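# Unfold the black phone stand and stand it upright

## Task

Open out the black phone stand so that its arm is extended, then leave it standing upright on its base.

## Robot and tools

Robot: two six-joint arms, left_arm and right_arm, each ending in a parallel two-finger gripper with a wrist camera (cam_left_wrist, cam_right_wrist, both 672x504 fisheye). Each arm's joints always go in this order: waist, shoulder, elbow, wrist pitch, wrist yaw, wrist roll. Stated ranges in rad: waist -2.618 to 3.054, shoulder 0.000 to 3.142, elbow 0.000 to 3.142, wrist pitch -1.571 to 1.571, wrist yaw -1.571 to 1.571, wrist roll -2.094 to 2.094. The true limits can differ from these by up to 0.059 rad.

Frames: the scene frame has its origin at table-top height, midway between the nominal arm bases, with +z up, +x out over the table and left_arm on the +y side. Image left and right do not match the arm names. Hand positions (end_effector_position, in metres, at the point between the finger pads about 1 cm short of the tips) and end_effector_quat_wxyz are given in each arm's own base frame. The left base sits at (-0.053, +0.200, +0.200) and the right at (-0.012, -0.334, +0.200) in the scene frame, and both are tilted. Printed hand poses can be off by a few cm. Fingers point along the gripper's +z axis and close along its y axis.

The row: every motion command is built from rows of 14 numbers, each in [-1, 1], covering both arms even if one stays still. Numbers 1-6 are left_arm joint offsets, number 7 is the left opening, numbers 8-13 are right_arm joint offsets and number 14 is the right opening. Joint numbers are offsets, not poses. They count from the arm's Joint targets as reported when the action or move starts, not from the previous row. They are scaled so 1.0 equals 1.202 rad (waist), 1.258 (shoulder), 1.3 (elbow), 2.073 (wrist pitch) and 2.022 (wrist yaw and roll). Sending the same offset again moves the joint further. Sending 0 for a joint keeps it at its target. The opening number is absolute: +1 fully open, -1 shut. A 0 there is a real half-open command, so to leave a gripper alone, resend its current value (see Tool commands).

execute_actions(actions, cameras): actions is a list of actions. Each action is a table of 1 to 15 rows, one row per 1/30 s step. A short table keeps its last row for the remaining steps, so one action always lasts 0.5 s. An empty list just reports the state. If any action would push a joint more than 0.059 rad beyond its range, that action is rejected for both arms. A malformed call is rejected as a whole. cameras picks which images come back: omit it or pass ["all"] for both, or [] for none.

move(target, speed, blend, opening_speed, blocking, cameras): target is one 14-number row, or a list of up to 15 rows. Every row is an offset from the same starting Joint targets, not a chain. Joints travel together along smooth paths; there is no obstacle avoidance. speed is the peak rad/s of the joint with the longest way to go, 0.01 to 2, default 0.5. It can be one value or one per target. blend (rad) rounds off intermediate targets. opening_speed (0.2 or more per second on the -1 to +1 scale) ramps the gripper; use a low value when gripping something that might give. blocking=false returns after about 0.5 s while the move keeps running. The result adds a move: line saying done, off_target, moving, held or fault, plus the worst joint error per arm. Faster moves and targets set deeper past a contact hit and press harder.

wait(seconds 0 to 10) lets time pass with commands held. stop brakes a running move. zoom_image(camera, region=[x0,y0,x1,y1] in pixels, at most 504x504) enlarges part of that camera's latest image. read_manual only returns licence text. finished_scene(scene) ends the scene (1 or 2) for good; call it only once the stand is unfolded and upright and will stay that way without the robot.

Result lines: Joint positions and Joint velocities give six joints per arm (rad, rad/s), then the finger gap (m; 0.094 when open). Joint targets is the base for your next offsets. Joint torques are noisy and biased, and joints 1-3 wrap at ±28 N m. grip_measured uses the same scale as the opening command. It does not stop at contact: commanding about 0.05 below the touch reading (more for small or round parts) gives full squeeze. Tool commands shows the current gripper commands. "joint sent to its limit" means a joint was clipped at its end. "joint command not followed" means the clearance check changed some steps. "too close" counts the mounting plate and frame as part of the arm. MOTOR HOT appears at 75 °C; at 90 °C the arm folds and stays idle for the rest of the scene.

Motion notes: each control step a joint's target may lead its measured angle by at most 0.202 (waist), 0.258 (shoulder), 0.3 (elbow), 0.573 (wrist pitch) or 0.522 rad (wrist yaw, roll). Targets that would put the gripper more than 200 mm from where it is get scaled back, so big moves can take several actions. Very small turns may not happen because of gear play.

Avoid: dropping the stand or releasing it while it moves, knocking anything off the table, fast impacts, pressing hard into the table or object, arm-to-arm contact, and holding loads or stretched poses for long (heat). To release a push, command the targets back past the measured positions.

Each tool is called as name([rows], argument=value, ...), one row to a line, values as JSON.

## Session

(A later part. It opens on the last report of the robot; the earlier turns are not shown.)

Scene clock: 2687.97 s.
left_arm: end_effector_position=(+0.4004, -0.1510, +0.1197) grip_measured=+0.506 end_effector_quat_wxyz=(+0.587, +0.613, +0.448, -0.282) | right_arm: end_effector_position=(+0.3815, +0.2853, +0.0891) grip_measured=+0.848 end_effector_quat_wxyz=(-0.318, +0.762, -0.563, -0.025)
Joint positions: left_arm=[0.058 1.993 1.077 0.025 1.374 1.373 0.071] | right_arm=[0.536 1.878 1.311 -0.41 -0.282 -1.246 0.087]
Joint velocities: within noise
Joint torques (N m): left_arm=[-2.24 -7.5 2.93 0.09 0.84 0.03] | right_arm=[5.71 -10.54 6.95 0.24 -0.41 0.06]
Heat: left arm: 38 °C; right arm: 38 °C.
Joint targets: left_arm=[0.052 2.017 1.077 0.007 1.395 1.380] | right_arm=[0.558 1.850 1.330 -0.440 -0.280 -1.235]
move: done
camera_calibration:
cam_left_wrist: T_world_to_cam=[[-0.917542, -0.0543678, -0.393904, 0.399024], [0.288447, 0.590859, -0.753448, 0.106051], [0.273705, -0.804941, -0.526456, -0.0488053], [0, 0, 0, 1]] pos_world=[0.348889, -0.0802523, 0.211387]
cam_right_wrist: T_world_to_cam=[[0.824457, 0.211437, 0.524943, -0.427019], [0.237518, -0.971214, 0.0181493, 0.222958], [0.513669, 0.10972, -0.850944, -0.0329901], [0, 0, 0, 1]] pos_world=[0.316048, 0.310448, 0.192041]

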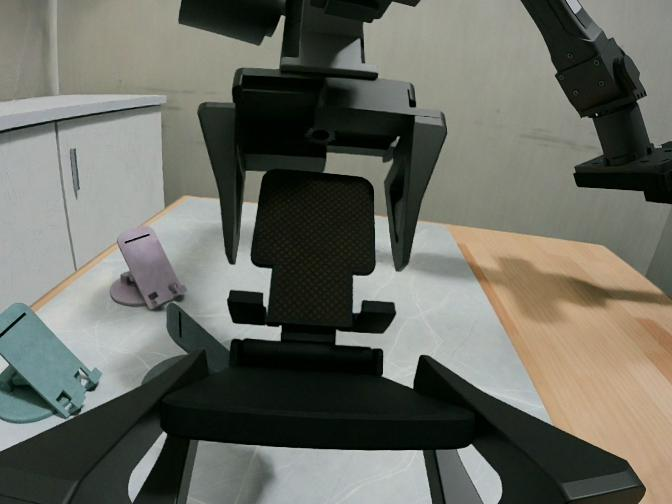

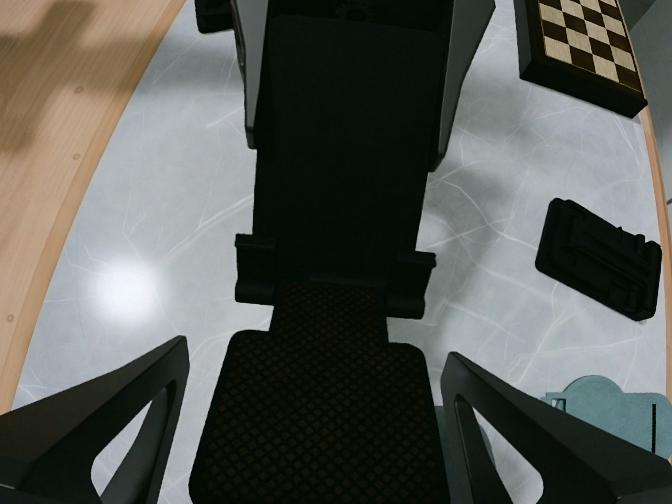

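move(target=[0,0,0,0,0,0,0.36, 0,-0.0223,0.0077,-0.0169,0,0,0.7], speed=0.15)

Scene clock: 2725.87 s.
left_arm: end_effector_position=(+0.4004, -0.1510, +0.1197) grip_measured=+0.506 end_effector_quat_wxyz=(+0.587, +0.613, +0.448, -0.282) | right_arm: end_effector_position=(+0.3784, +0.2831, +0.1008) grip_measured=+0.702 end_effector_quat_wxyz=(-0.319, +0.762, -0.563, -0.024)
Joint positions: left_arm=[0.058 1.993 1.077 0.025 1.374 1.373 0.071] | right_arm=[0.536 1.849 1.32 -0.446 -0.28 -1.246 0.08]
Joint velocities: within noise
Joint torques (N m): left_arm=[-2.25 -7.49 2.93 0.09 0.84 0.03] | right_arm=[5.63 -10.41 7.08 0.23 -0.4 0.06]
Heat: left arm: 38 °C; right arm: 40 °C.
Joint targets: left_arm=[0.052 2.017 1.077 0.007 1.395 1.380] | right_arm=[0.558 1.822 1.340 -0.475 -0.280 -1.235]
move: done
camera_calibration:
cam_left_wrist: T_world_to_cam=[[-0.917542, -0.0543678, -0.393904, 0.399024], [0.288447, 0.590859, -0.753448, 0.106051], [0.273705, -0.804941, -0.526456, -0.0488053], [0, 0, 0, 1]] pos_world=[0.348889, -0.0802523, 0.211387]
cam_right_wrist: T_world_to_cam=[[0.822908, 0.21048, 0.52775, -0.429609], [0.236623, -0.971426, 0.0184684, 0.221758], [0.516557, 0.10968, -0.849199, -0.0223762], [0, 0, 0, 1]] pos_world=[0.312614, 0.3083, 0.203629]

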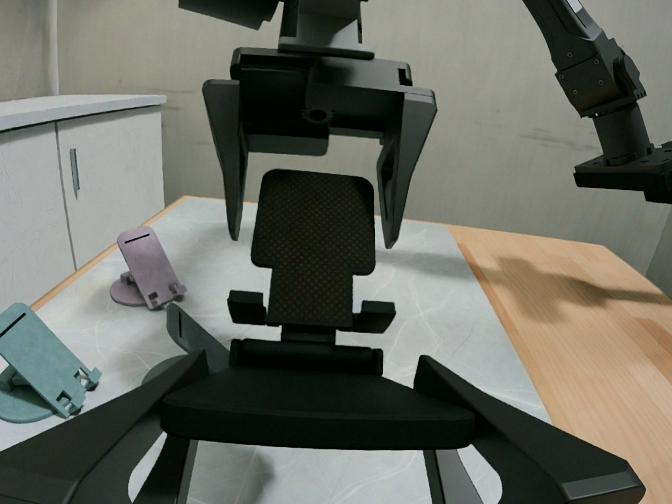

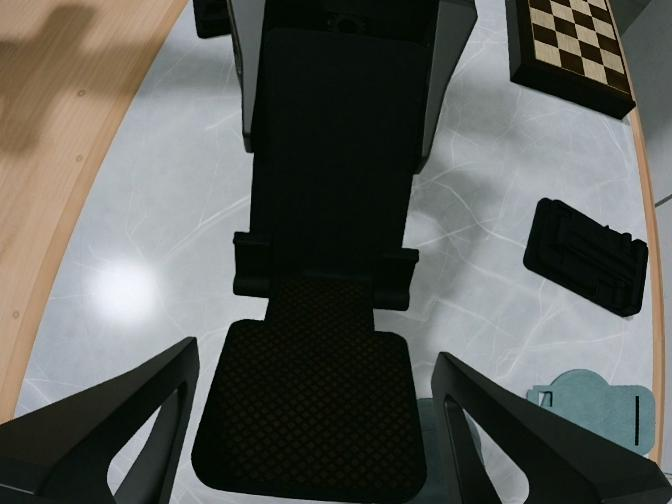

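move(target=[0,0,0,0,0,0,0.36, 0,0,0,0,0,0,0.2], opening_speed=0.4)

Scene clock: 2734.30 s.
left_arm: end_effector_position=(+0.4004, -0.1510, +0.1197) grip_measured=+0.506 end_effector_quat_wxyz=(+0.587, +0.613, +0.448, -0.282) | right_arm: end_effector_position=(+0.3779, +0.2828, +0.1004) grip_measured=+0.329 end_effector_quat_wxyz=(-0.318, +0.762, -0.564, -0.025)
Joint positions: left_arm=[0.058 1.993 1.077 0.025 1.374 1.373 0.071] | right_arm=[0.536 1.849 1.32 -0.449 -0.28 -1.245 0.062]
Joint velocities: within noise
Joint torques (N m): left_arm=[-2.25 -7.49 2.93 0.09 0.84 0.03] | right_arm=[5.61 -10.41 7.08 0.26 -0.4 0.06]
Heat: left arm: 38 °C; right arm: 39 °C.
Joint targets: left_arm=[0.052 2.017 1.077 0.007 1.395 1.380] | right_arm=[0.558 1.822 1.340 -0.475 -0.280 -1.235]
move: done
camera_calibration:
cam_left_wrist: T_world_to_cam=[[-0.917542, -0.0543678, -0.393904, 0.399024], [0.288447, 0.590859, -0.753448, 0.106051], [0.273705, -0.804941, -0.526456, -0.0488053], [0, 0, 0, 1]] pos_world=[0.348889, -0.0802523, 0.211387]
cam_right_wrist: T_world_to_cam=[[0.824967, 0.210038, 0.524703, -0.429236], [0.2355, -0.971694, 0.0187014, 0.222062], [0.513779, 0.10814, -0.85108, -0.0207469], [0, 0, 0, 1]] pos_world=[0.312469, 0.308176, 0.203411]

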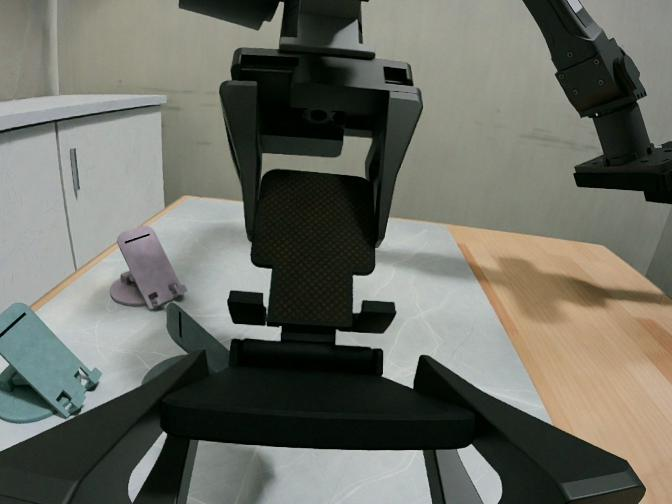

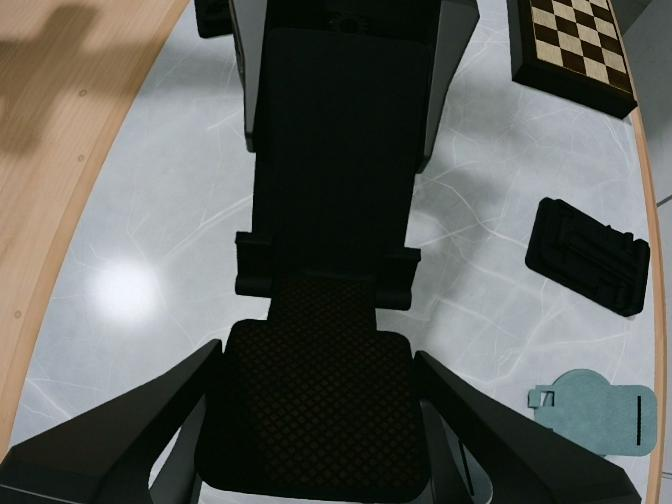

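move(target=[0,0,0,0,0,0,0.36, -0.198,0.0064,-0.0962,0.0699,-0.2077,-0.0915,0.2], speed=0.2)

Scene clock: 2753.43 s.
left_arm: end_effector_position=(+0.3971, -0.1654, +0.1176) grip_measured=+0.506 end_effector_quat_wxyz=(+0.578, +0.622, +0.443, -0.287) | right_arm: end_effector_position=(+0.3712, +0.2664, +0.1047) grip_measured=+0.326 end_effector_quat_wxyz=(-0.401, +0.753, -0.499, -0.151)
Joint positions: left_arm=[0.019 1.993 1.079 0.028 1.354 1.367 0.071] | right_arm=[0.367 1.849 1.214 -0.337 -0.697 -1.381 0.062]
Joint velocities: within noise
Joint torques (N m): left_arm=[0.23 -7.47 2.99 0.07 1.06 0.1] | right_arm=[-0.2 -9.84 4.79 0.46 -0.58 -0.37]
Heat: left arm: 38 °C; right arm: 39 °C.
Joint targets: left_arm=[0.052 2.017 1.077 0.007 1.395 1.380] | right_arm=[0.320 1.830 1.215 -0.331 -0.700 -1.420]
move: off_target (left_arm, right_arm); left_arm: the wrist yaw is farthest, 0.041 rad from its target; right_arm: the waist is farthest, 0.047 rad from its target
camera_calibration:
cam_left_wrist: T_world_to_cam=[[-0.91931, -0.0258329, -0.392685, 0.399684], [0.301676, 0.594501, -0.745359, 0.108362], [0.252706, -0.80368, -0.538738, -0.0506507], [0, 0, 0, 1]] pos_world=[0.347543, -0.0948033, 0.210431]
cam_right_wrist: T_world_to_cam=[[0.82086, 0.199671, 0.535089, -0.419307], [0.384973, -0.885506, -0.260143, 0.158378], [0.421882, 0.419536, -0.803745, -0.0656532], [0, 0, 0, 1]] pos_world=[0.310919, 0.251512, 0.212799]

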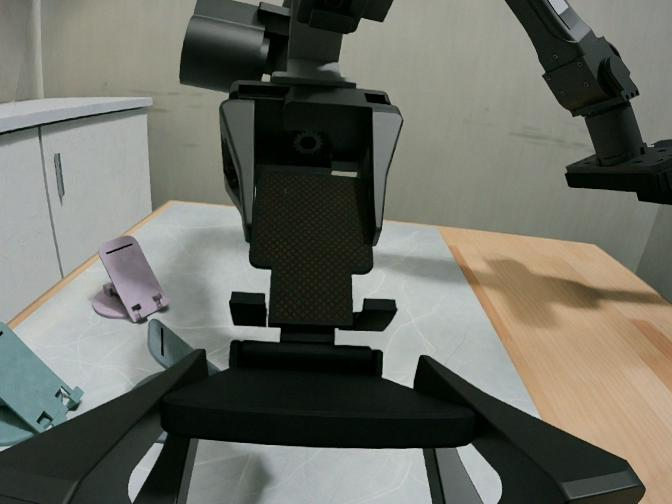

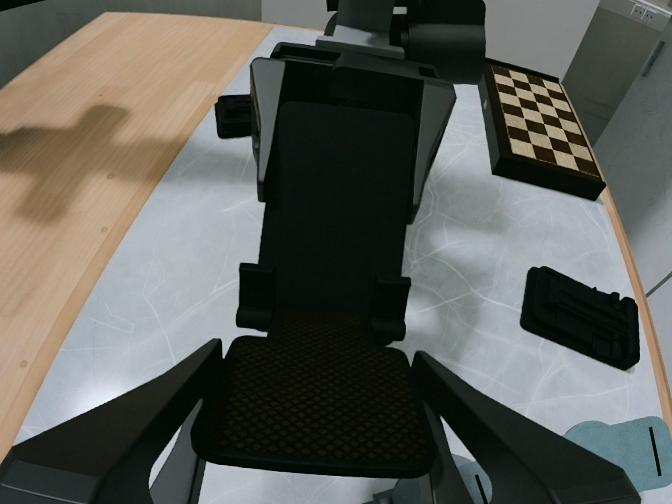

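move(target=[0,0,0,0,0,0,0.36, -0.1231,0.0238,0.0146,-0.056,-0.1137,-0.0865,0.2], speed=0.2)

Scene clock: 2768.07 s.
left_arm: end_effector_position=(+0.3962, -0.1804, +0.1210) grip_measured=+0.505 end_effector_quat_wxyz=(+0.581, +0.637, +0.420, -0.281) | right_arm: end_effector_position=(+0.3655, +0.2521, +0.1149) grip_measured=+0.326 end_effector_quat_wxyz=(-0.445, +0.755, -0.436, -0.203)
Joint positions: left_arm=[-0.019 1.993 1.083 0.072 1.346 1.362 0.071] | right_arm=[0.276 1.874 1.214 -0.374 -0.92 -1.545 0.062]
Joint velocities: within noise
Joint torques (N m): left_arm=[3.75 -7.5 2.66 -0.18 1.15 0.14] | right_arm=[-4.53 -9.52 6.15 -0.32 -0.73 -0.48]
Heat: left arm: 38 °C; right arm: 39 °C.
Joint targets: left_arm=[0.052 2.017 1.077 0.007 1.395 1.380] | right_arm=[0.172 1.860 1.234 -0.447 -0.930 -1.595]
move: off_target (left_arm, right_arm); left_arm: the waist is farthest, 0.071 rad from its target; right_arm: the waist is farthest, 0.104 rad from its target
camera_calibration:
cam_left_wrist: T_world_to_cam=[[-0.901209, 0.00597248, -0.433343, 0.403235], [0.353797, 0.587628, -0.727682, 0.0960101], [0.250299, -0.809109, -0.531689, -0.0614504], [0, 0, 0, 1]] pos_world=[0.344812, -0.108547, 0.211931]
cam_right_wrist: T_world_to_cam=[[0.785914, 0.223615, 0.576485, -0.415264], [0.494421, -0.787148, -0.368709, 0.0982787], [0.37133, 0.5748, -0.729191, -0.0783111], [0, 0, 0, 1]] pos_world=[0.30685, 0.215232, 0.218526]

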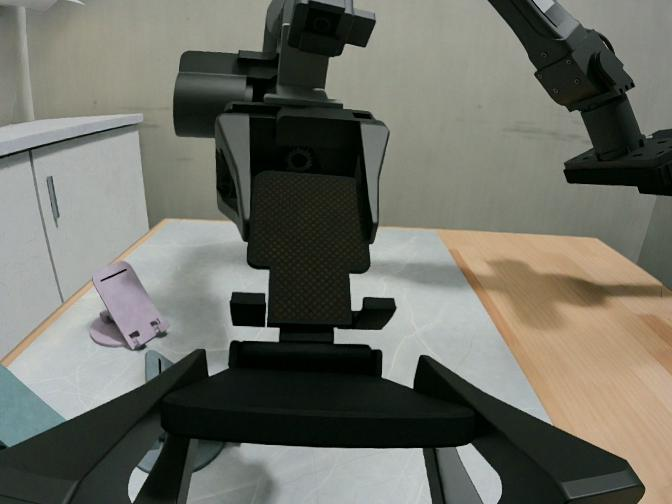

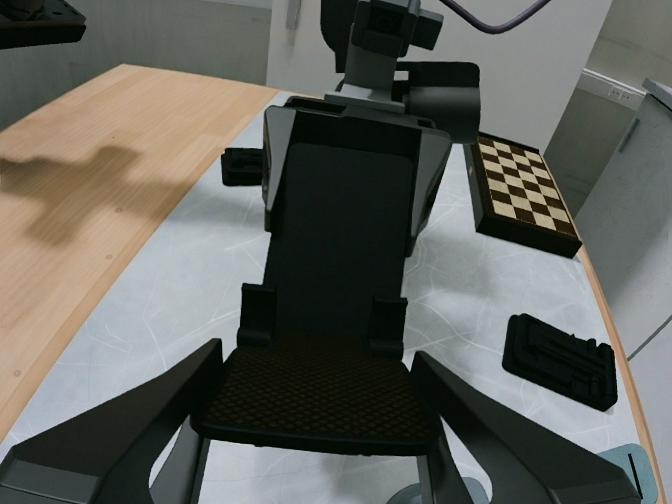

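zoom_image(camera="cam_right_wrist", region=[180, 120, 480, 480])

zoom_image(camera="cam_left_wrist", region=[200, 140, 420, 400])

Scaled by 1.400 from the camera's 672x504 image, which has a finer 960x720 frame.

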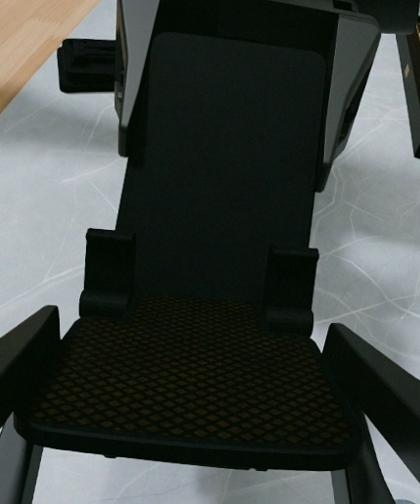

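Scaled by 1.938 from the camera's 672x504 image, which has a finer 960x720 frame.

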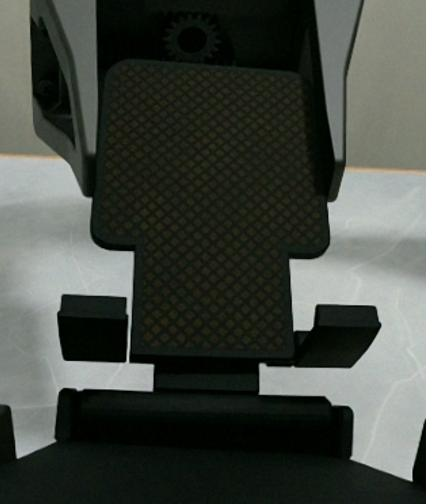

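move(target=[0,0,0,0,0,0,0.36, 0.173,0.004,-0.0531,0.1384,0.0495,0.1311,0.2], speed=0.25)

zoom_image(camera="cam_right_wrist", region=[180, 120, 480, 480])

zoom_image(camera="cam_left_wrist", region=[200, 140, 420, 400])

Scene clock: 2854.93 s.
left_arm: end_effector_position=(+0.3987, -0.1569, +0.1232) grip_measured=+0.505 end_effector_quat_wxyz=(+0.590, +0.618, +0.434, -0.285) | right_arm: end_effector_position=(+0.3715, +0.2786, +0.1080) grip_measured=+0.326 end_effector_quat_wxyz=(-0.445, +0.737, -0.473, -0.184)
Joint positions: left_arm=[0.044 1.993 1.083 0.028 1.386 1.382 0.071] | right_arm=[0.359 1.874 1.172 -0.189 -0.811 -1.34 0.062]
Joint velocities: within noise
Joint torques (N m): left_arm=[-1.16 -7.5 2.54 0.07 0.71 0.02] | right_arm=[5.05 -9.02 4 0.78 -0.8 0.05]
Heat: left arm: 38 °C; right arm: 42 °C.
Joint targets: left_arm=[0.052 2.017 1.077 0.007 1.395 1.380] | right_arm=[0.380 1.865 1.165 -0.160 -0.830 -1.330]
move: done
camera_calibration:
cam_left_wrist: T_world_to_cam=[[-0.911083, -0.0364214, -0.410612, 0.400764], [0.31588, 0.578309, -0.752183, 0.0996103], [0.264856, -0.815005, -0.515382, -0.0506688], [0, 0, 0, 1]] pos_world=[0.347084, -0.0843045, 0.21337]
cam_right_wrist: T_world_to_cam=[[0.809291, 0.162748, 0.564412, -0.412339], [0.41868, -0.833768, -0.359914, 0.153788], [0.412014, 0.527583, -0.7429, -0.101304], [0, 0, 0, 1]] pos_world=[0.311053, 0.248778, 0.212821]

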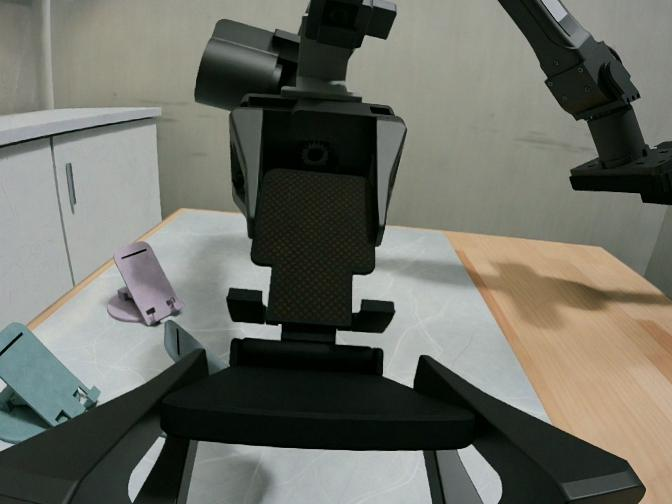

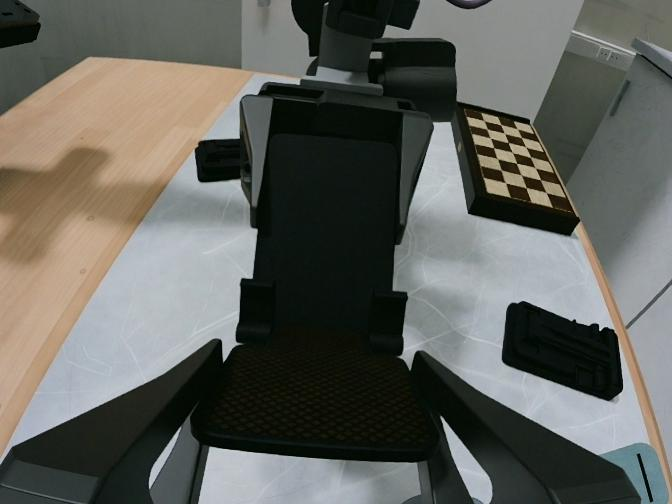

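Scaled by 1.400 from the camera's 672x504 image, which has a finer 960x720 frame.

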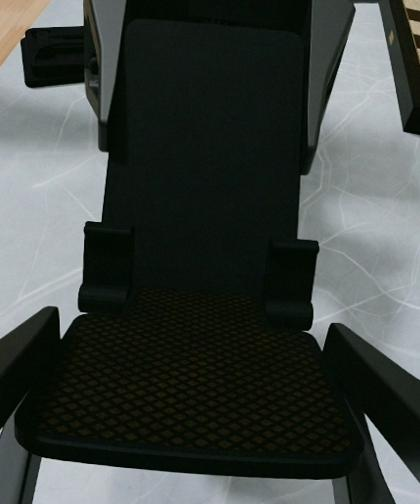

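Scaled by 1.938 from the camera's 672x504 image, which has a finer 960x720 frame.

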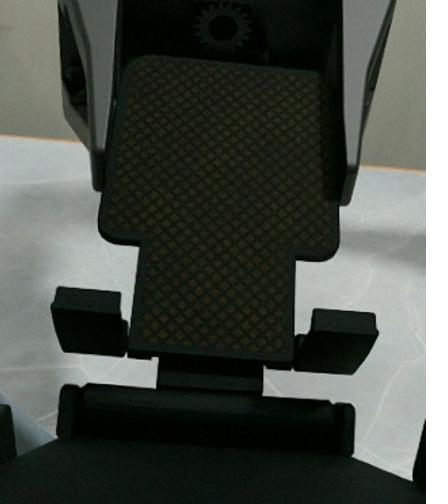

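move(target=[0,0,0,0,0,0,0.9, 0,0,0,0,0,0,0.2], opening_speed=0.5)

Scene clock: 2862.47 s.
left_arm: end_effector_position=(+0.4002, -0.1526, +0.1231) grip_measured=+0.898 end_effector_quat_wxyz=(+0.591, +0.616, +0.438, -0.282) | right_arm: end_effector_position=(+0.3723, +0.2789, +0.1087) grip_measured=+0.326 end_effector_quat_wxyz=(-0.447, +0.737, -0.472, -0.182)
Joint positions: left_arm=[0.055 1.993 1.083 0.026 1.386 1.382 0.089] | right_arm=[0.359 1.874 1.172 -0.183 -0.811 -1.34 0.062]
Joint velocities: within noise
Joint torques (N m): left_arm=[-1.99 -7.51 2.52 0.08 0.71 0.01] | right_arm=[4.97 -9.03 4.01 0.74 -0.8 0.05]
Heat: left arm: 38 °C; right arm: 41 °C.
Joint targets: left_arm=[0.052 2.017 1.077 0.007 1.395 1.380] | right_arm=[0.380 1.865 1.165 -0.160 -0.830 -1.330]
move: done
camera_calibration:
cam_left_wrist: T_world_to_cam=[[-0.911267, -0.0462364, -0.409213, 0.400685], [0.308499, 0.581604, -0.752705, 0.100093], [0.272802, -0.812157, -0.515733, -0.0503399], [0, 0, 0, 1]] pos_world=[0.347985, -0.0805719, 0.213344]
cam_right_wrist: T_world_to_cam=[[0.806035, 0.161525, 0.569401, -0.412499], [0.420745, -0.832992, -0.359301, 0.152914], [0.416271, 0.529182, -0.739381, -0.103689], [0, 0, 0, 1]] pos_world=[0.311314, 0.248876, 0.213154]

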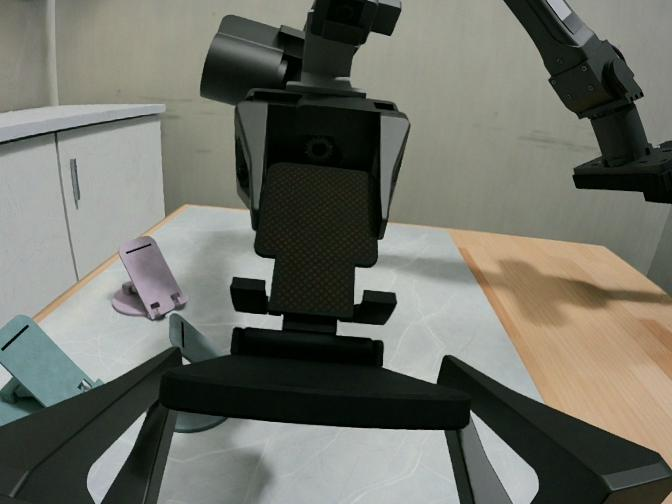

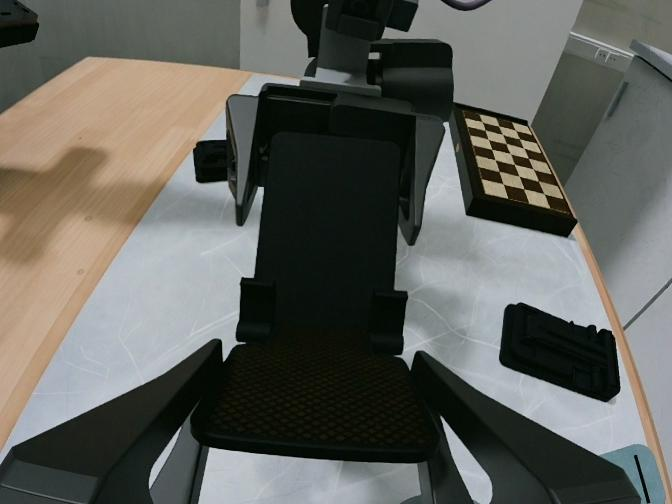

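move([
  [0.0424,-0.1121,-0.0015,-0.1105,-0.0603,0.0796,0.9, 0,0,0,0,0,0,0.2],
  [0.0815,-0.1804,0.0408,-0.2446,-0.1162,0.1583,0.9, 0,0,0,0,0,0,0.2],
  [0.1356,-0.4269,0.1046,-0.4231,-0.3165,0.1681,0.9, 0,0,0,0,0,0,0.2],
], speed=0.3, blend=[0.05,0.05,0])

Scene clock: 2908.53 s.
left_arm: end_effector_position=(+0.3509, -0.0472, +0.1774) grip_measured=+0.898 end_effector_quat_wxyz=(+0.400, +0.672, +0.620, -0.058) | right_arm: end_effector_position=(+0.3723, +0.2789, +0.1087) grip_measured=+0.326 end_effector_quat_wxyz=(-0.447, +0.737, -0.472, -0.182)
Joint positions: left_arm=[0.216 1.513 1.194 -0.859 0.755 1.709 0.089] | right_arm=[0.359 1.874 1.172 -0.183 -0.811 -1.34 0.062]
Joint velocities: within noise
Joint torques (N m): left_arm=[-0.65 -10.84 7.16 -0.25 0.46 0.08] | right_arm=[4.97 -9.02 4.01 0.73 -0.8 0.05]
Heat: left arm: 39 °C; right arm: 41 °C.
Joint targets: left_arm=[0.215 1.480 1.213 -0.870 0.755 1.720] | right_arm=[0.380 1.865 1.165 -0.160 -0.830 -1.330]
move: done
camera_calibration:
cam_left_wrist: T_world_to_cam=[[-0.914381, -0.114691, -0.388269, 0.376966], [-0.00579462, 0.962644, -0.270709, 0.137669], [0.404812, -0.245282, -0.880888, 0.121955], [0, 0, 0, 1]] pos_world=[0.296119, -0.0593778, 0.291061]
cam_right_wrist: T_world_to_cam=[[0.806035, 0.161525, 0.569401, -0.412499], [0.420745, -0.832992, -0.359301, 0.152914], [0.416271, 0.529182, -0.739381, -0.103689], [0, 0, 0, 1]] pos_world=[0.311314, 0.248876, 0.213154]

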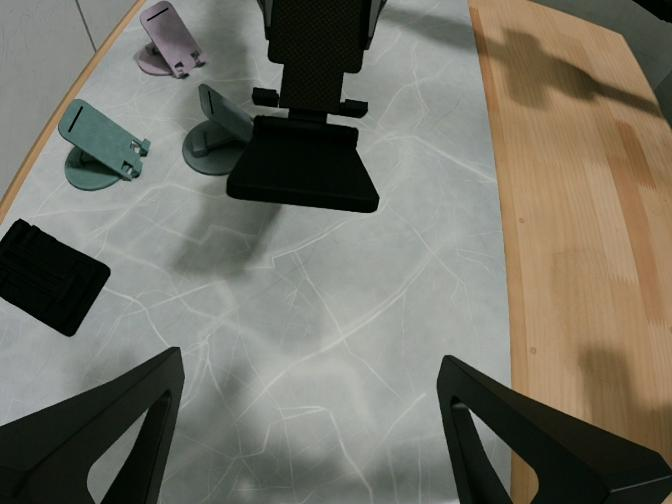

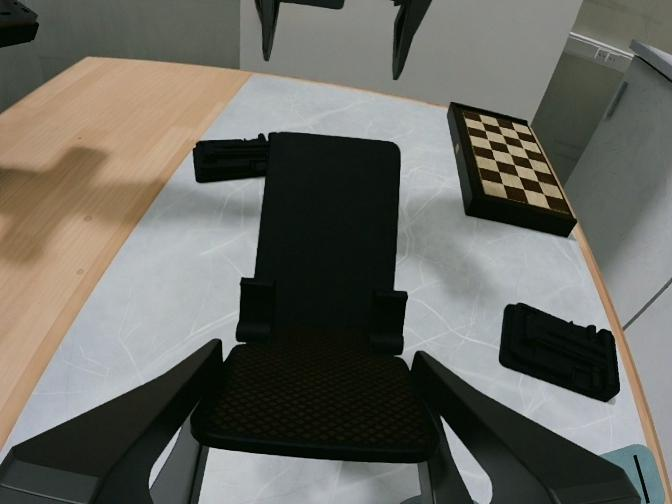

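zoom_image(camera="cam_left_wrist", region=[0, 0, 200, 340])

zoom_image(camera="cam_left_wrist", region=[180, 0, 420, 240])

Scaled by 1.482 from the camera's 672x504 image, which has a finer 960x720 frame.

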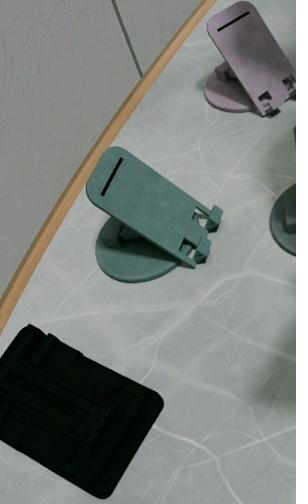

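Scaled by 2.100 from the camera's 672x504 image, which has a finer 960x720 frame.

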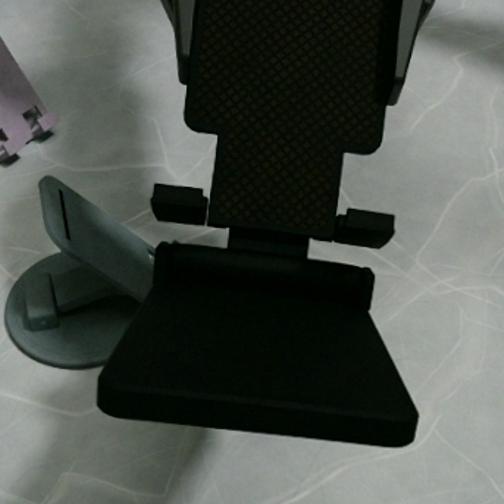

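move(target=[0,0,0,0,0,0,0.9, 0.198,0.159,0.0769,0.0193,0.2671,0.0668,0.2], speed=0.3)

zoom_image(camera="cam_left_wrist", region=[180, 60, 480, 360])

Scene clock: 2945.30 s.
left_arm: end_effector_position=(+0.3509, -0.0470, +0.1772) grip_measured=+0.898 end_effector_quat_wxyz=(+0.400, +0.672, +0.621, -0.058) | right_arm: end_effector_position=(+0.3818, +0.3176, +0.0221) grip_measured=+0.326 end_effector_quat_wxyz=(-0.328, +0.765, -0.553, -0.036)
Joint positions: left_arm=[0.216 1.513 1.194 -0.859 0.754 1.709 0.089] | right_arm=[0.592 2.045 1.242 -0.148 -0.28 -1.206 0.062]
Joint velocities: within noise
Joint torques (N m): left_arm=[-0.65 -10.82 7.15 -0.24 0.47 0.07] | right_arm=[6.53 -7.17 6.48 0.84 -0.53 0.08]
Heat: left arm: 44 °C; right arm: 41 °C.
Joint targets: left_arm=[0.215 1.480 1.213 -0.870 0.755 1.720] | right_arm=[0.618 2.065 1.265 -0.120 -0.290 -1.195]
move: done
camera_calibration:
cam_left_wrist: T_world_to_cam=[[-0.914432, -0.11469, -0.38815, 0.376944], [-0.00644141, 0.963014, -0.269374, 0.137428], [0.404689, -0.243824, -0.881349, 0.122037], [0, 0, 0, 1]] pos_world=[0.296188, -0.0593574, 0.290888]
cam_right_wrist: T_world_to_cam=[[0.818326, 0.218042, 0.531789, -0.398858], [0.26113, -0.965285, -0.00604809, 0.245172], [0.512009, 0.143815, -0.846855, -0.103926], [0, 0, 0, 1]] pos_world=[0.315585, 0.338574, 0.125581]

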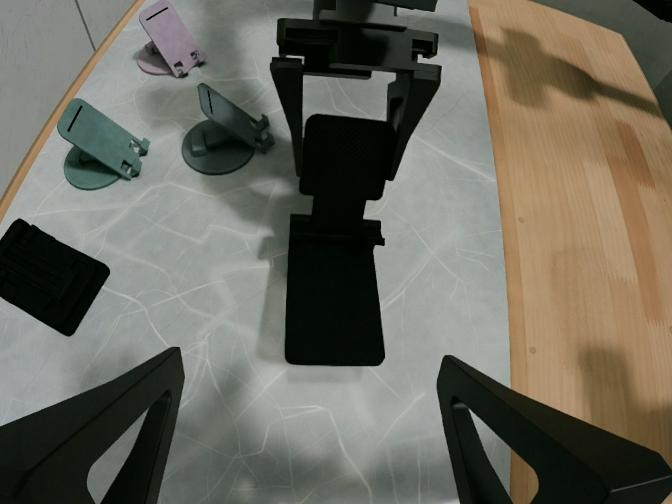

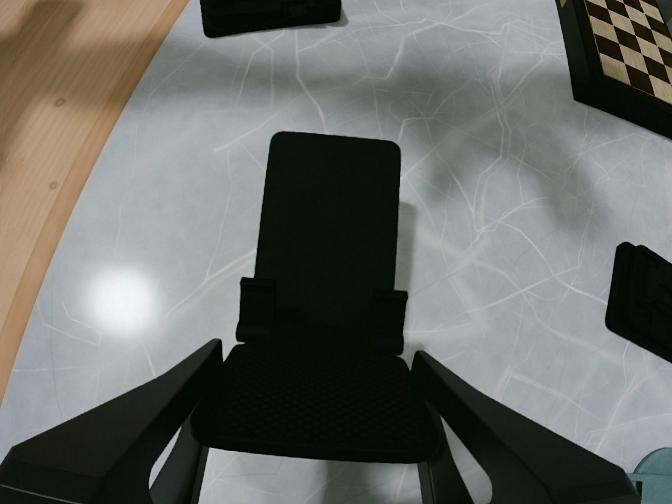

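Scaled by 1.680 from the camera's 672x504 image, which has a finer 960x720 frame.

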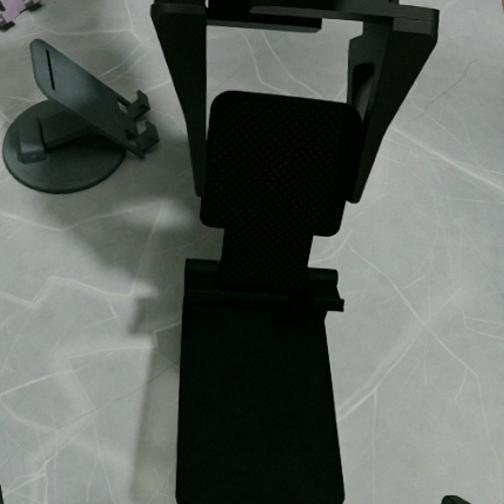

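move(target=[0,0,0,0,0,0,0.9, -0.0092,0.0262,0.0015,0.013,-0.004,-0.004,0.2], speed=0.1)

zoom_image(camera="cam_left_wrist", region=[240, 80, 440, 400])

Scene clock: 2962.53 s.
left_arm: end_effector_position=(+0.3509, -0.0470, +0.1772) grip_measured=+0.898 end_effector_quat_wxyz=(+0.400, +0.672, +0.621, -0.058) | right_arm: end_effector_position=(+0.3836, +0.3188, +0.0107) grip_measured=+0.326 end_effector_quat_wxyz=(-0.326, +0.765, -0.554, -0.036)
Joint positions: left_arm=[0.216 1.513 1.194 -0.859 0.754 1.709 0.089] | right_arm=[0.592 2.078 1.242 -0.12 -0.28 -1.206 0.062]
Joint velocities: within noise
Joint torques (N m): left_arm=[-0.65 -10.82 7.16 -0.24 0.46 0.07] | right_arm=[5.68 -7.17 6.5 0.83 -0.62 -0.02]
Heat: left arm: 45 °C; right arm: 38 °C.
Joint targets: left_arm=[0.215 1.480 1.213 -0.870 0.755 1.720] | right_arm=[0.607 2.098 1.267 -0.093 -0.298 -1.203]
move: done
camera_calibration:
cam_left_wrist: T_world_to_cam=[[-0.914432, -0.11469, -0.38815, 0.376944], [-0.00644141, 0.963014, -0.269374, 0.137428], [0.404689, -0.243824, -0.881349, 0.122037], [0, 0, 0, 1]] pos_world=[0.296188, -0.0593574, 0.290888]
cam_right_wrist: T_world_to_cam=[[0.820349, 0.219404, 0.528099, -0.395658], [0.261109, -0.965298, -0.00456436, 0.24579], [0.508772, 0.141636, -0.84917, -0.112745], [0, 0, 0, 1]] pos_world=[0.317761, 0.340039, 0.114329]

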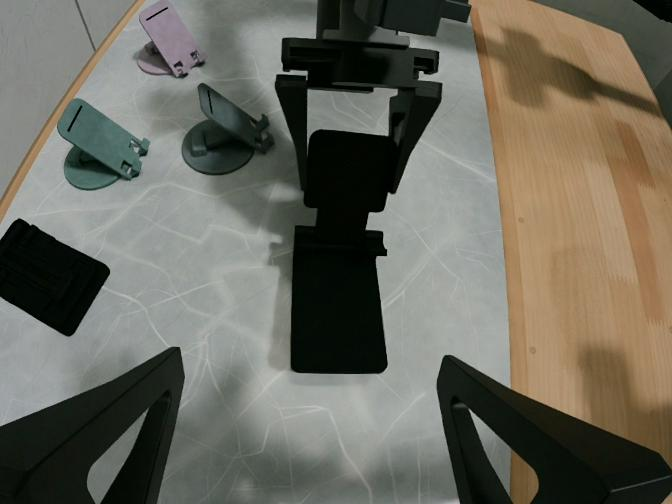

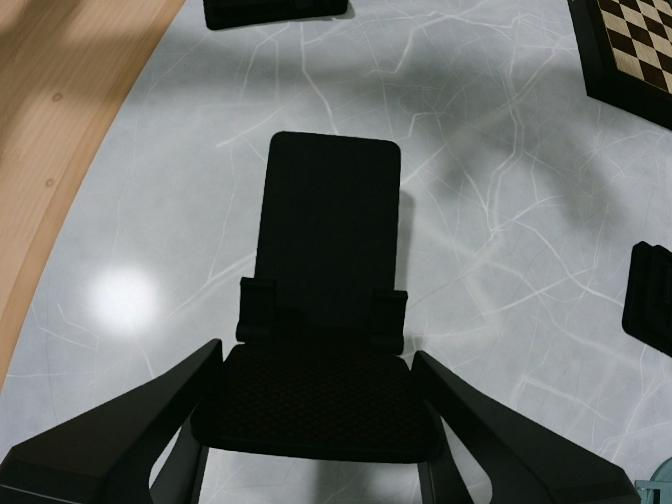

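Scaled by 1.575 from the camera's 672x504 image, which has a finer 960x720 frame.

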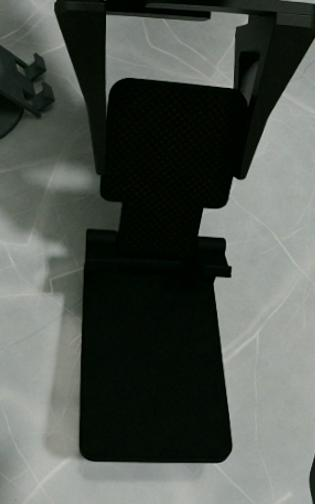

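move(target=[0,0,0,0,0,0,0.9, -0.008,0.022,0.0015,0.011,-0.002,-0.002,0.2], speed=0.08)

zoom_image(camera="cam_left_wrist", region=[240, 80, 440, 400])

Scene clock: 2967.43 s.
left_arm: end_effector_position=(+0.3509, -0.0470, +0.1772) grip_measured=+0.898 end_effector_quat_wxyz=(+0.400, +0.672, +0.621, -0.058) | right_arm: end_effector_position=(+0.3863, +0.3206, +0.0026) grip_measured=+0.326 end_effector_quat_wxyz=(-0.326, +0.765, -0.554, -0.036)
Joint positions: left_arm=[0.216 1.513 1.194 -0.859 0.754 1.709 0.089] | right_arm=[0.592 2.105 1.248 -0.099 -0.28 -1.206 0.062]
Joint velocities: within noise
Joint torques (N m): left_arm=[-0.65 -10.82 7.15 -0.24 0.47 0.07] | right_arm=[5.01 -7.21 6.08 0.83 -0.67 -0.06]
Heat: left arm: 45 °C; right arm: 38 °C.
Joint targets: left_arm=[0.215 1.480 1.213 -0.870 0.755 1.720] | right_arm=[0.597 2.125 1.269 -0.070 -0.302 -1.207]
move: done
camera_calibration:
cam_left_wrist: T_world_to_cam=[[-0.914432, -0.11469, -0.38815, 0.376944], [-0.00644141, 0.963014, -0.269374, 0.137428], [0.404689, -0.243824, -0.881349, 0.122037], [0, 0, 0, 1]] pos_world=[0.296188, -0.0593574, 0.290888]
cam_right_wrist: T_world_to_cam=[[0.820349, 0.219404, 0.528099, -0.393992], [0.261109, -0.965298, -0.00456436, 0.246798], [0.508772, 0.141636, -0.84917, -0.121227], [0, 0, 0, 1]] pos_world=[0.320447, 0.341847, 0.106251]

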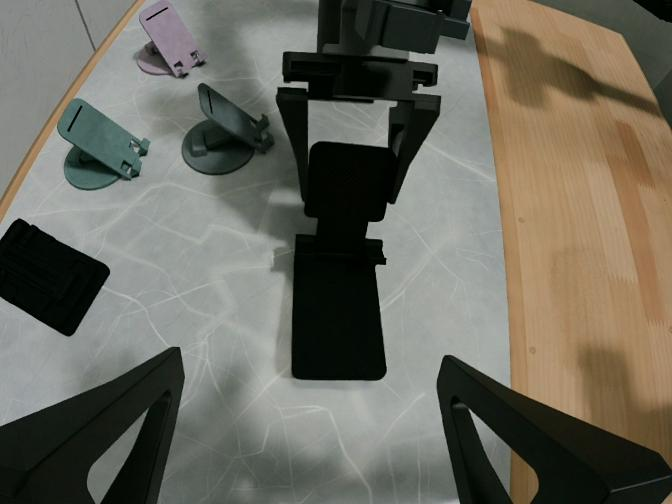

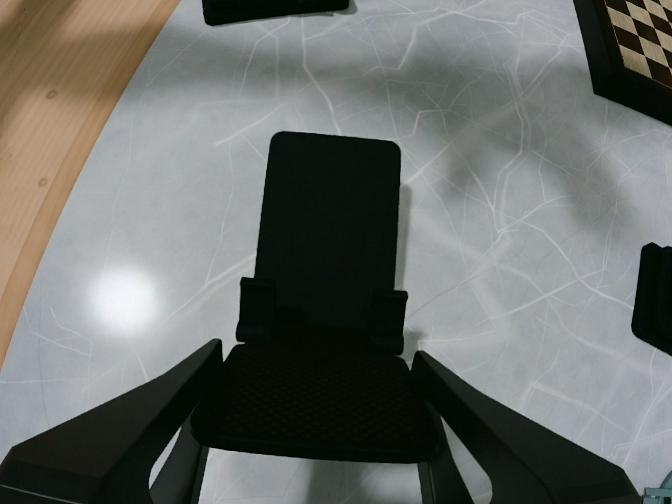

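Scaled by 1.575 from the camera's 672x504 image, which has a finer 960x720 frame.

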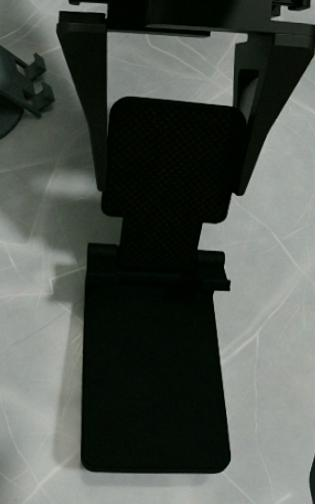

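move(target=[0,0,0,0,0,0,0.9, -0.004,0.015,0.001,0.0075,-0.001,-0.001,0.2], speed=0.06, cameras=["cam_right_wrist"])

zoom_image(camera="cam_right_wrist", region=[200, 100, 480, 480])

Scene clock: 2975.20 s.
left_arm: end_effector_position=(+0.3509, -0.0470, +0.1772) grip_measured=+0.898 end_effector_quat_wxyz=(+0.400, +0.672, +0.621, -0.058) | right_arm: end_effector_position=(+0.3880, +0.3224, +0.0005) grip_measured=+0.326 end_effector_quat_wxyz=(-0.329, +0.763, -0.556, -0.038)
Joint positions: left_arm=[0.216 1.513 1.194 -0.859 0.754 1.709 0.089] | right_arm=[0.592 2.116 1.251 -0.085 -0.283 -1.198 0.062]
Joint velocities: within noise
Joint torques (N m): left_arm=[-0.65 -10.82 7.15 -0.24 0.46 0.07] | right_arm=[4.67 -6.76 5.82 0.86 -0.66 -0.08]
Heat: left arm: 45 °C; right arm: 39 °C.
Joint targets: left_arm=[0.215 1.480 1.213 -0.870 0.755 1.720] | right_arm=[0.592 2.144 1.270 -0.054 -0.304 -1.209]
move: done
camera_calibration:
cam_right_wrist: T_world_to_cam=[[0.821503, 0.211782, 0.529416, -0.392706], [0.257023, -0.966327, -0.0122664, 0.24999], [0.508991, 0.146149, -0.848274, -0.125637], [0, 0, 0, 1]] pos_world=[0.322304, 0.343102, 0.104397]
Images, in order (width x height): cam_right_wrist 672x504.

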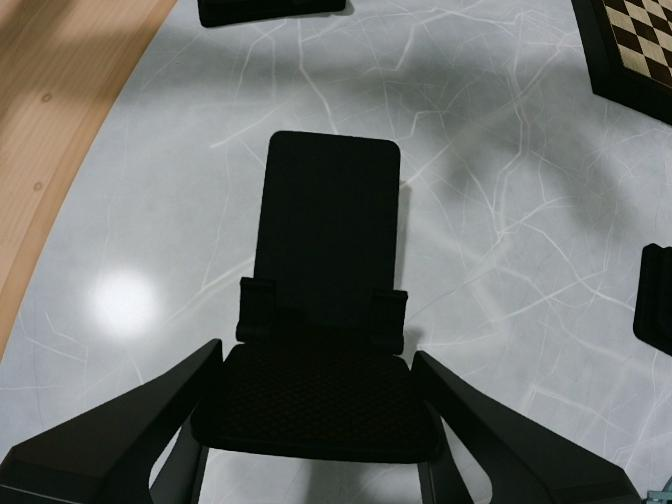

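Scaled by 1.326 from the camera's 672x504 image, which has a finer 960x720 frame.

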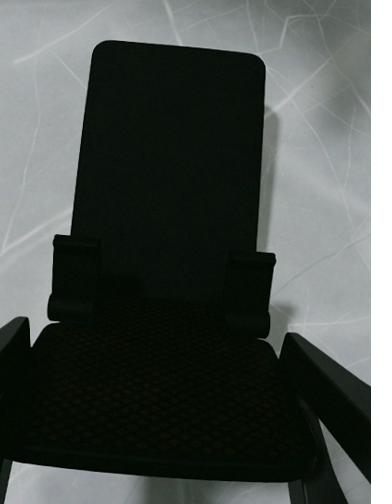

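move(target=[0,0,0,0,0,0,0.9, -0.002,0.009,0.0005,0.0045,0,0.004,0.2], speed=0.06)

zoom_image(camera="cam_right_wrist", region=[200, 100, 480, 480])

Scene clock: 2982.20 s.
left_arm: end_effector_position=(+0.3509, -0.0470, +0.1772) grip_measured=+0.898 end_effector_quat_wxyz=(+0.400, +0.672, +0.621, -0.058) | right_arm: end_effector_position=(+0.3887, +0.3251, -0.0007) grip_measured=+0.326 end_effector_quat_wxyz=(-0.333, +0.763, -0.553, -0.042)
Joint positions: left_arm=[0.216 1.513 1.194 -0.859 0.754 1.709 0.089] | right_arm=[0.592 2.125 1.254 -0.073 -0.294 -1.198 0.062]
Joint velocities: within noise
Joint torques (N m): left_arm=[-0.65 -10.82 7.16 -0.24 0.47 0.07] | right_arm=[4.52 -6.56 5.64 0.84 -0.54 0.01]
Heat: left arm: 45 °C; right arm: 38 °C.
Joint targets: left_arm=[0.215 1.480 1.213 -0.870 0.755 1.720] | right_arm=[0.590 2.156 1.271 -0.045 -0.304 -1.201]
move: done
camera_calibration:
cam_left_wrist: T_world_to_cam=[[-0.914432, -0.11469, -0.38815, 0.376944], [-0.00644141, 0.963014, -0.269374, 0.137428], [0.404689, -0.243824, -0.881349, 0.122037], [0, 0, 0, 1]] pos_world=[0.296188, -0.0593574, 0.290888]
cam_right_wrist: T_world_to_cam=[[0.820057, 0.211279, 0.531854, -0.392452], [0.263085, -0.96451, -0.0224944, 0.249423], [0.508226, 0.158369, -0.846537, -0.131075], [0, 0, 0, 1]] pos_world=[0.322829, 0.344247, 0.103378]

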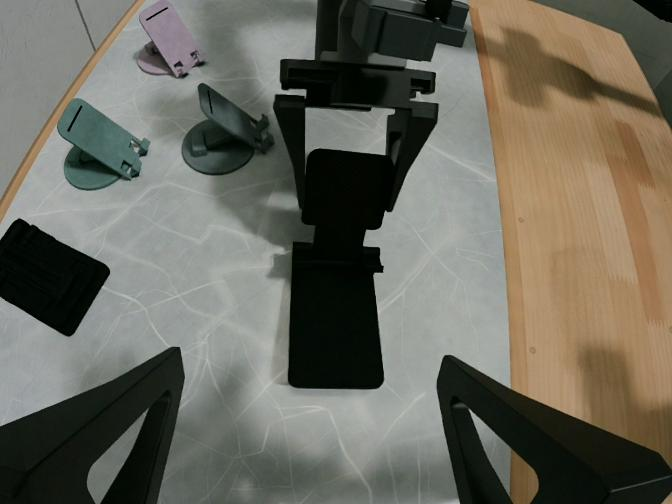

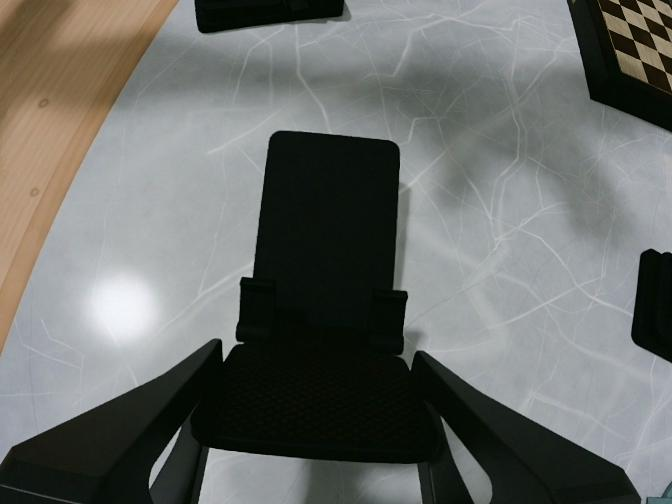

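Scaled by 1.326 from the camera's 672x504 image, which has a finer 960x720 frame.

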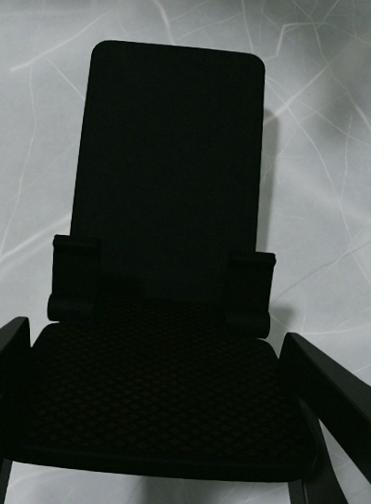

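move(target=[0,0,0,0,0,0,0.9, 0,-0.006,0,-0.003,0,0,0.75], opening_speed=0.4)

zoom_image(camera="cam_right_wrist", region=[200, 100, 480, 480])

Scene clock: 2989.00 s.
left_arm: end_effector_position=(+0.3509, -0.0470, +0.1772) grip_measured=+0.898 end_effector_quat_wxyz=(+0.400, +0.672, +0.621, -0.058) | right_arm: end_effector_position=(+0.3889, +0.3252, -0.0005) grip_measured=+0.748 end_effector_quat_wxyz=(-0.334, +0.763, -0.553, -0.042)
Joint positions: left_arm=[0.216 1.513 1.194 -0.859 0.754 1.709 0.089] | right_arm=[0.592 2.125 1.254 -0.071 -0.294 -1.198 0.082]
Joint velocities: within noise
Joint torques (N m): left_arm=[-0.64 -10.82 7.15 -0.24 0.46 0.07] | right_arm=[4.52 -7.09 5.64 0.77 -0.54 0.01]
Heat: left arm: 45 °C; right arm: 38 °C.
Joint targets: left_arm=[0.215 1.480 1.213 -0.870 0.755 1.720] | right_arm=[0.590 2.148 1.271 -0.051 -0.304 -1.201]
move: done
camera_calibration:
cam_left_wrist: T_world_to_cam=[[-0.914432, -0.11469, -0.38815, 0.376944], [-0.00644141, 0.963014, -0.269374, 0.137428], [0.404689, -0.243824, -0.881349, 0.122037], [0, 0, 0, 1]] pos_world=[0.296188, -0.0593574, 0.290888]
cam_right_wrist: T_world_to_cam=[[0.819379, 0.210823, 0.533078, -0.392394], [0.263114, -0.964491, -0.0229857, 0.249506], [0.509303, 0.159094, -0.845754, -0.131698], [0, 0, 0, 1]] pos_world=[0.322945, 0.344325, 0.103527]

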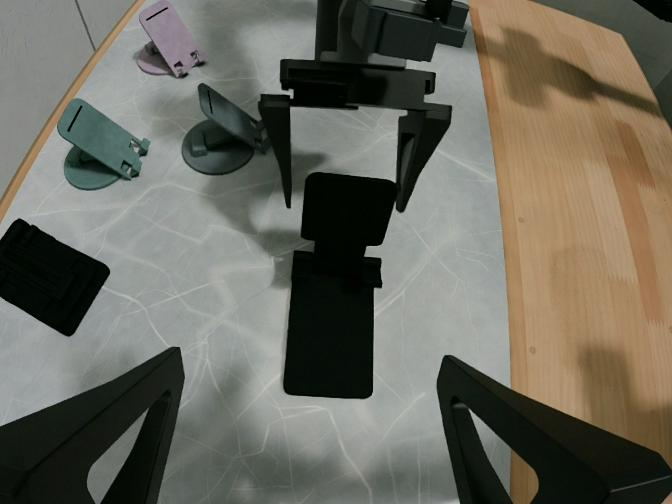

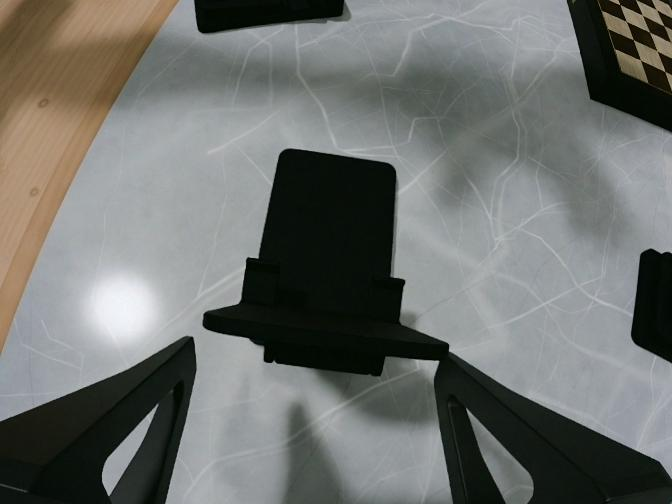

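Scaled by 1.326 from the camera's 672x504 image, which has a finer 960x720 frame.

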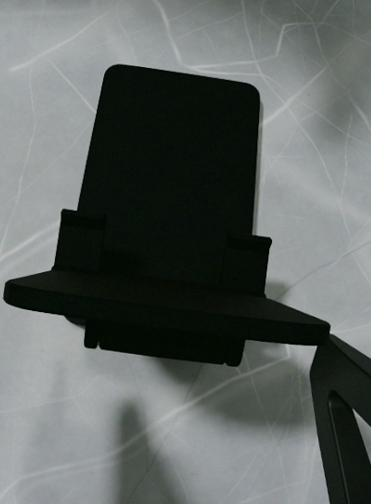

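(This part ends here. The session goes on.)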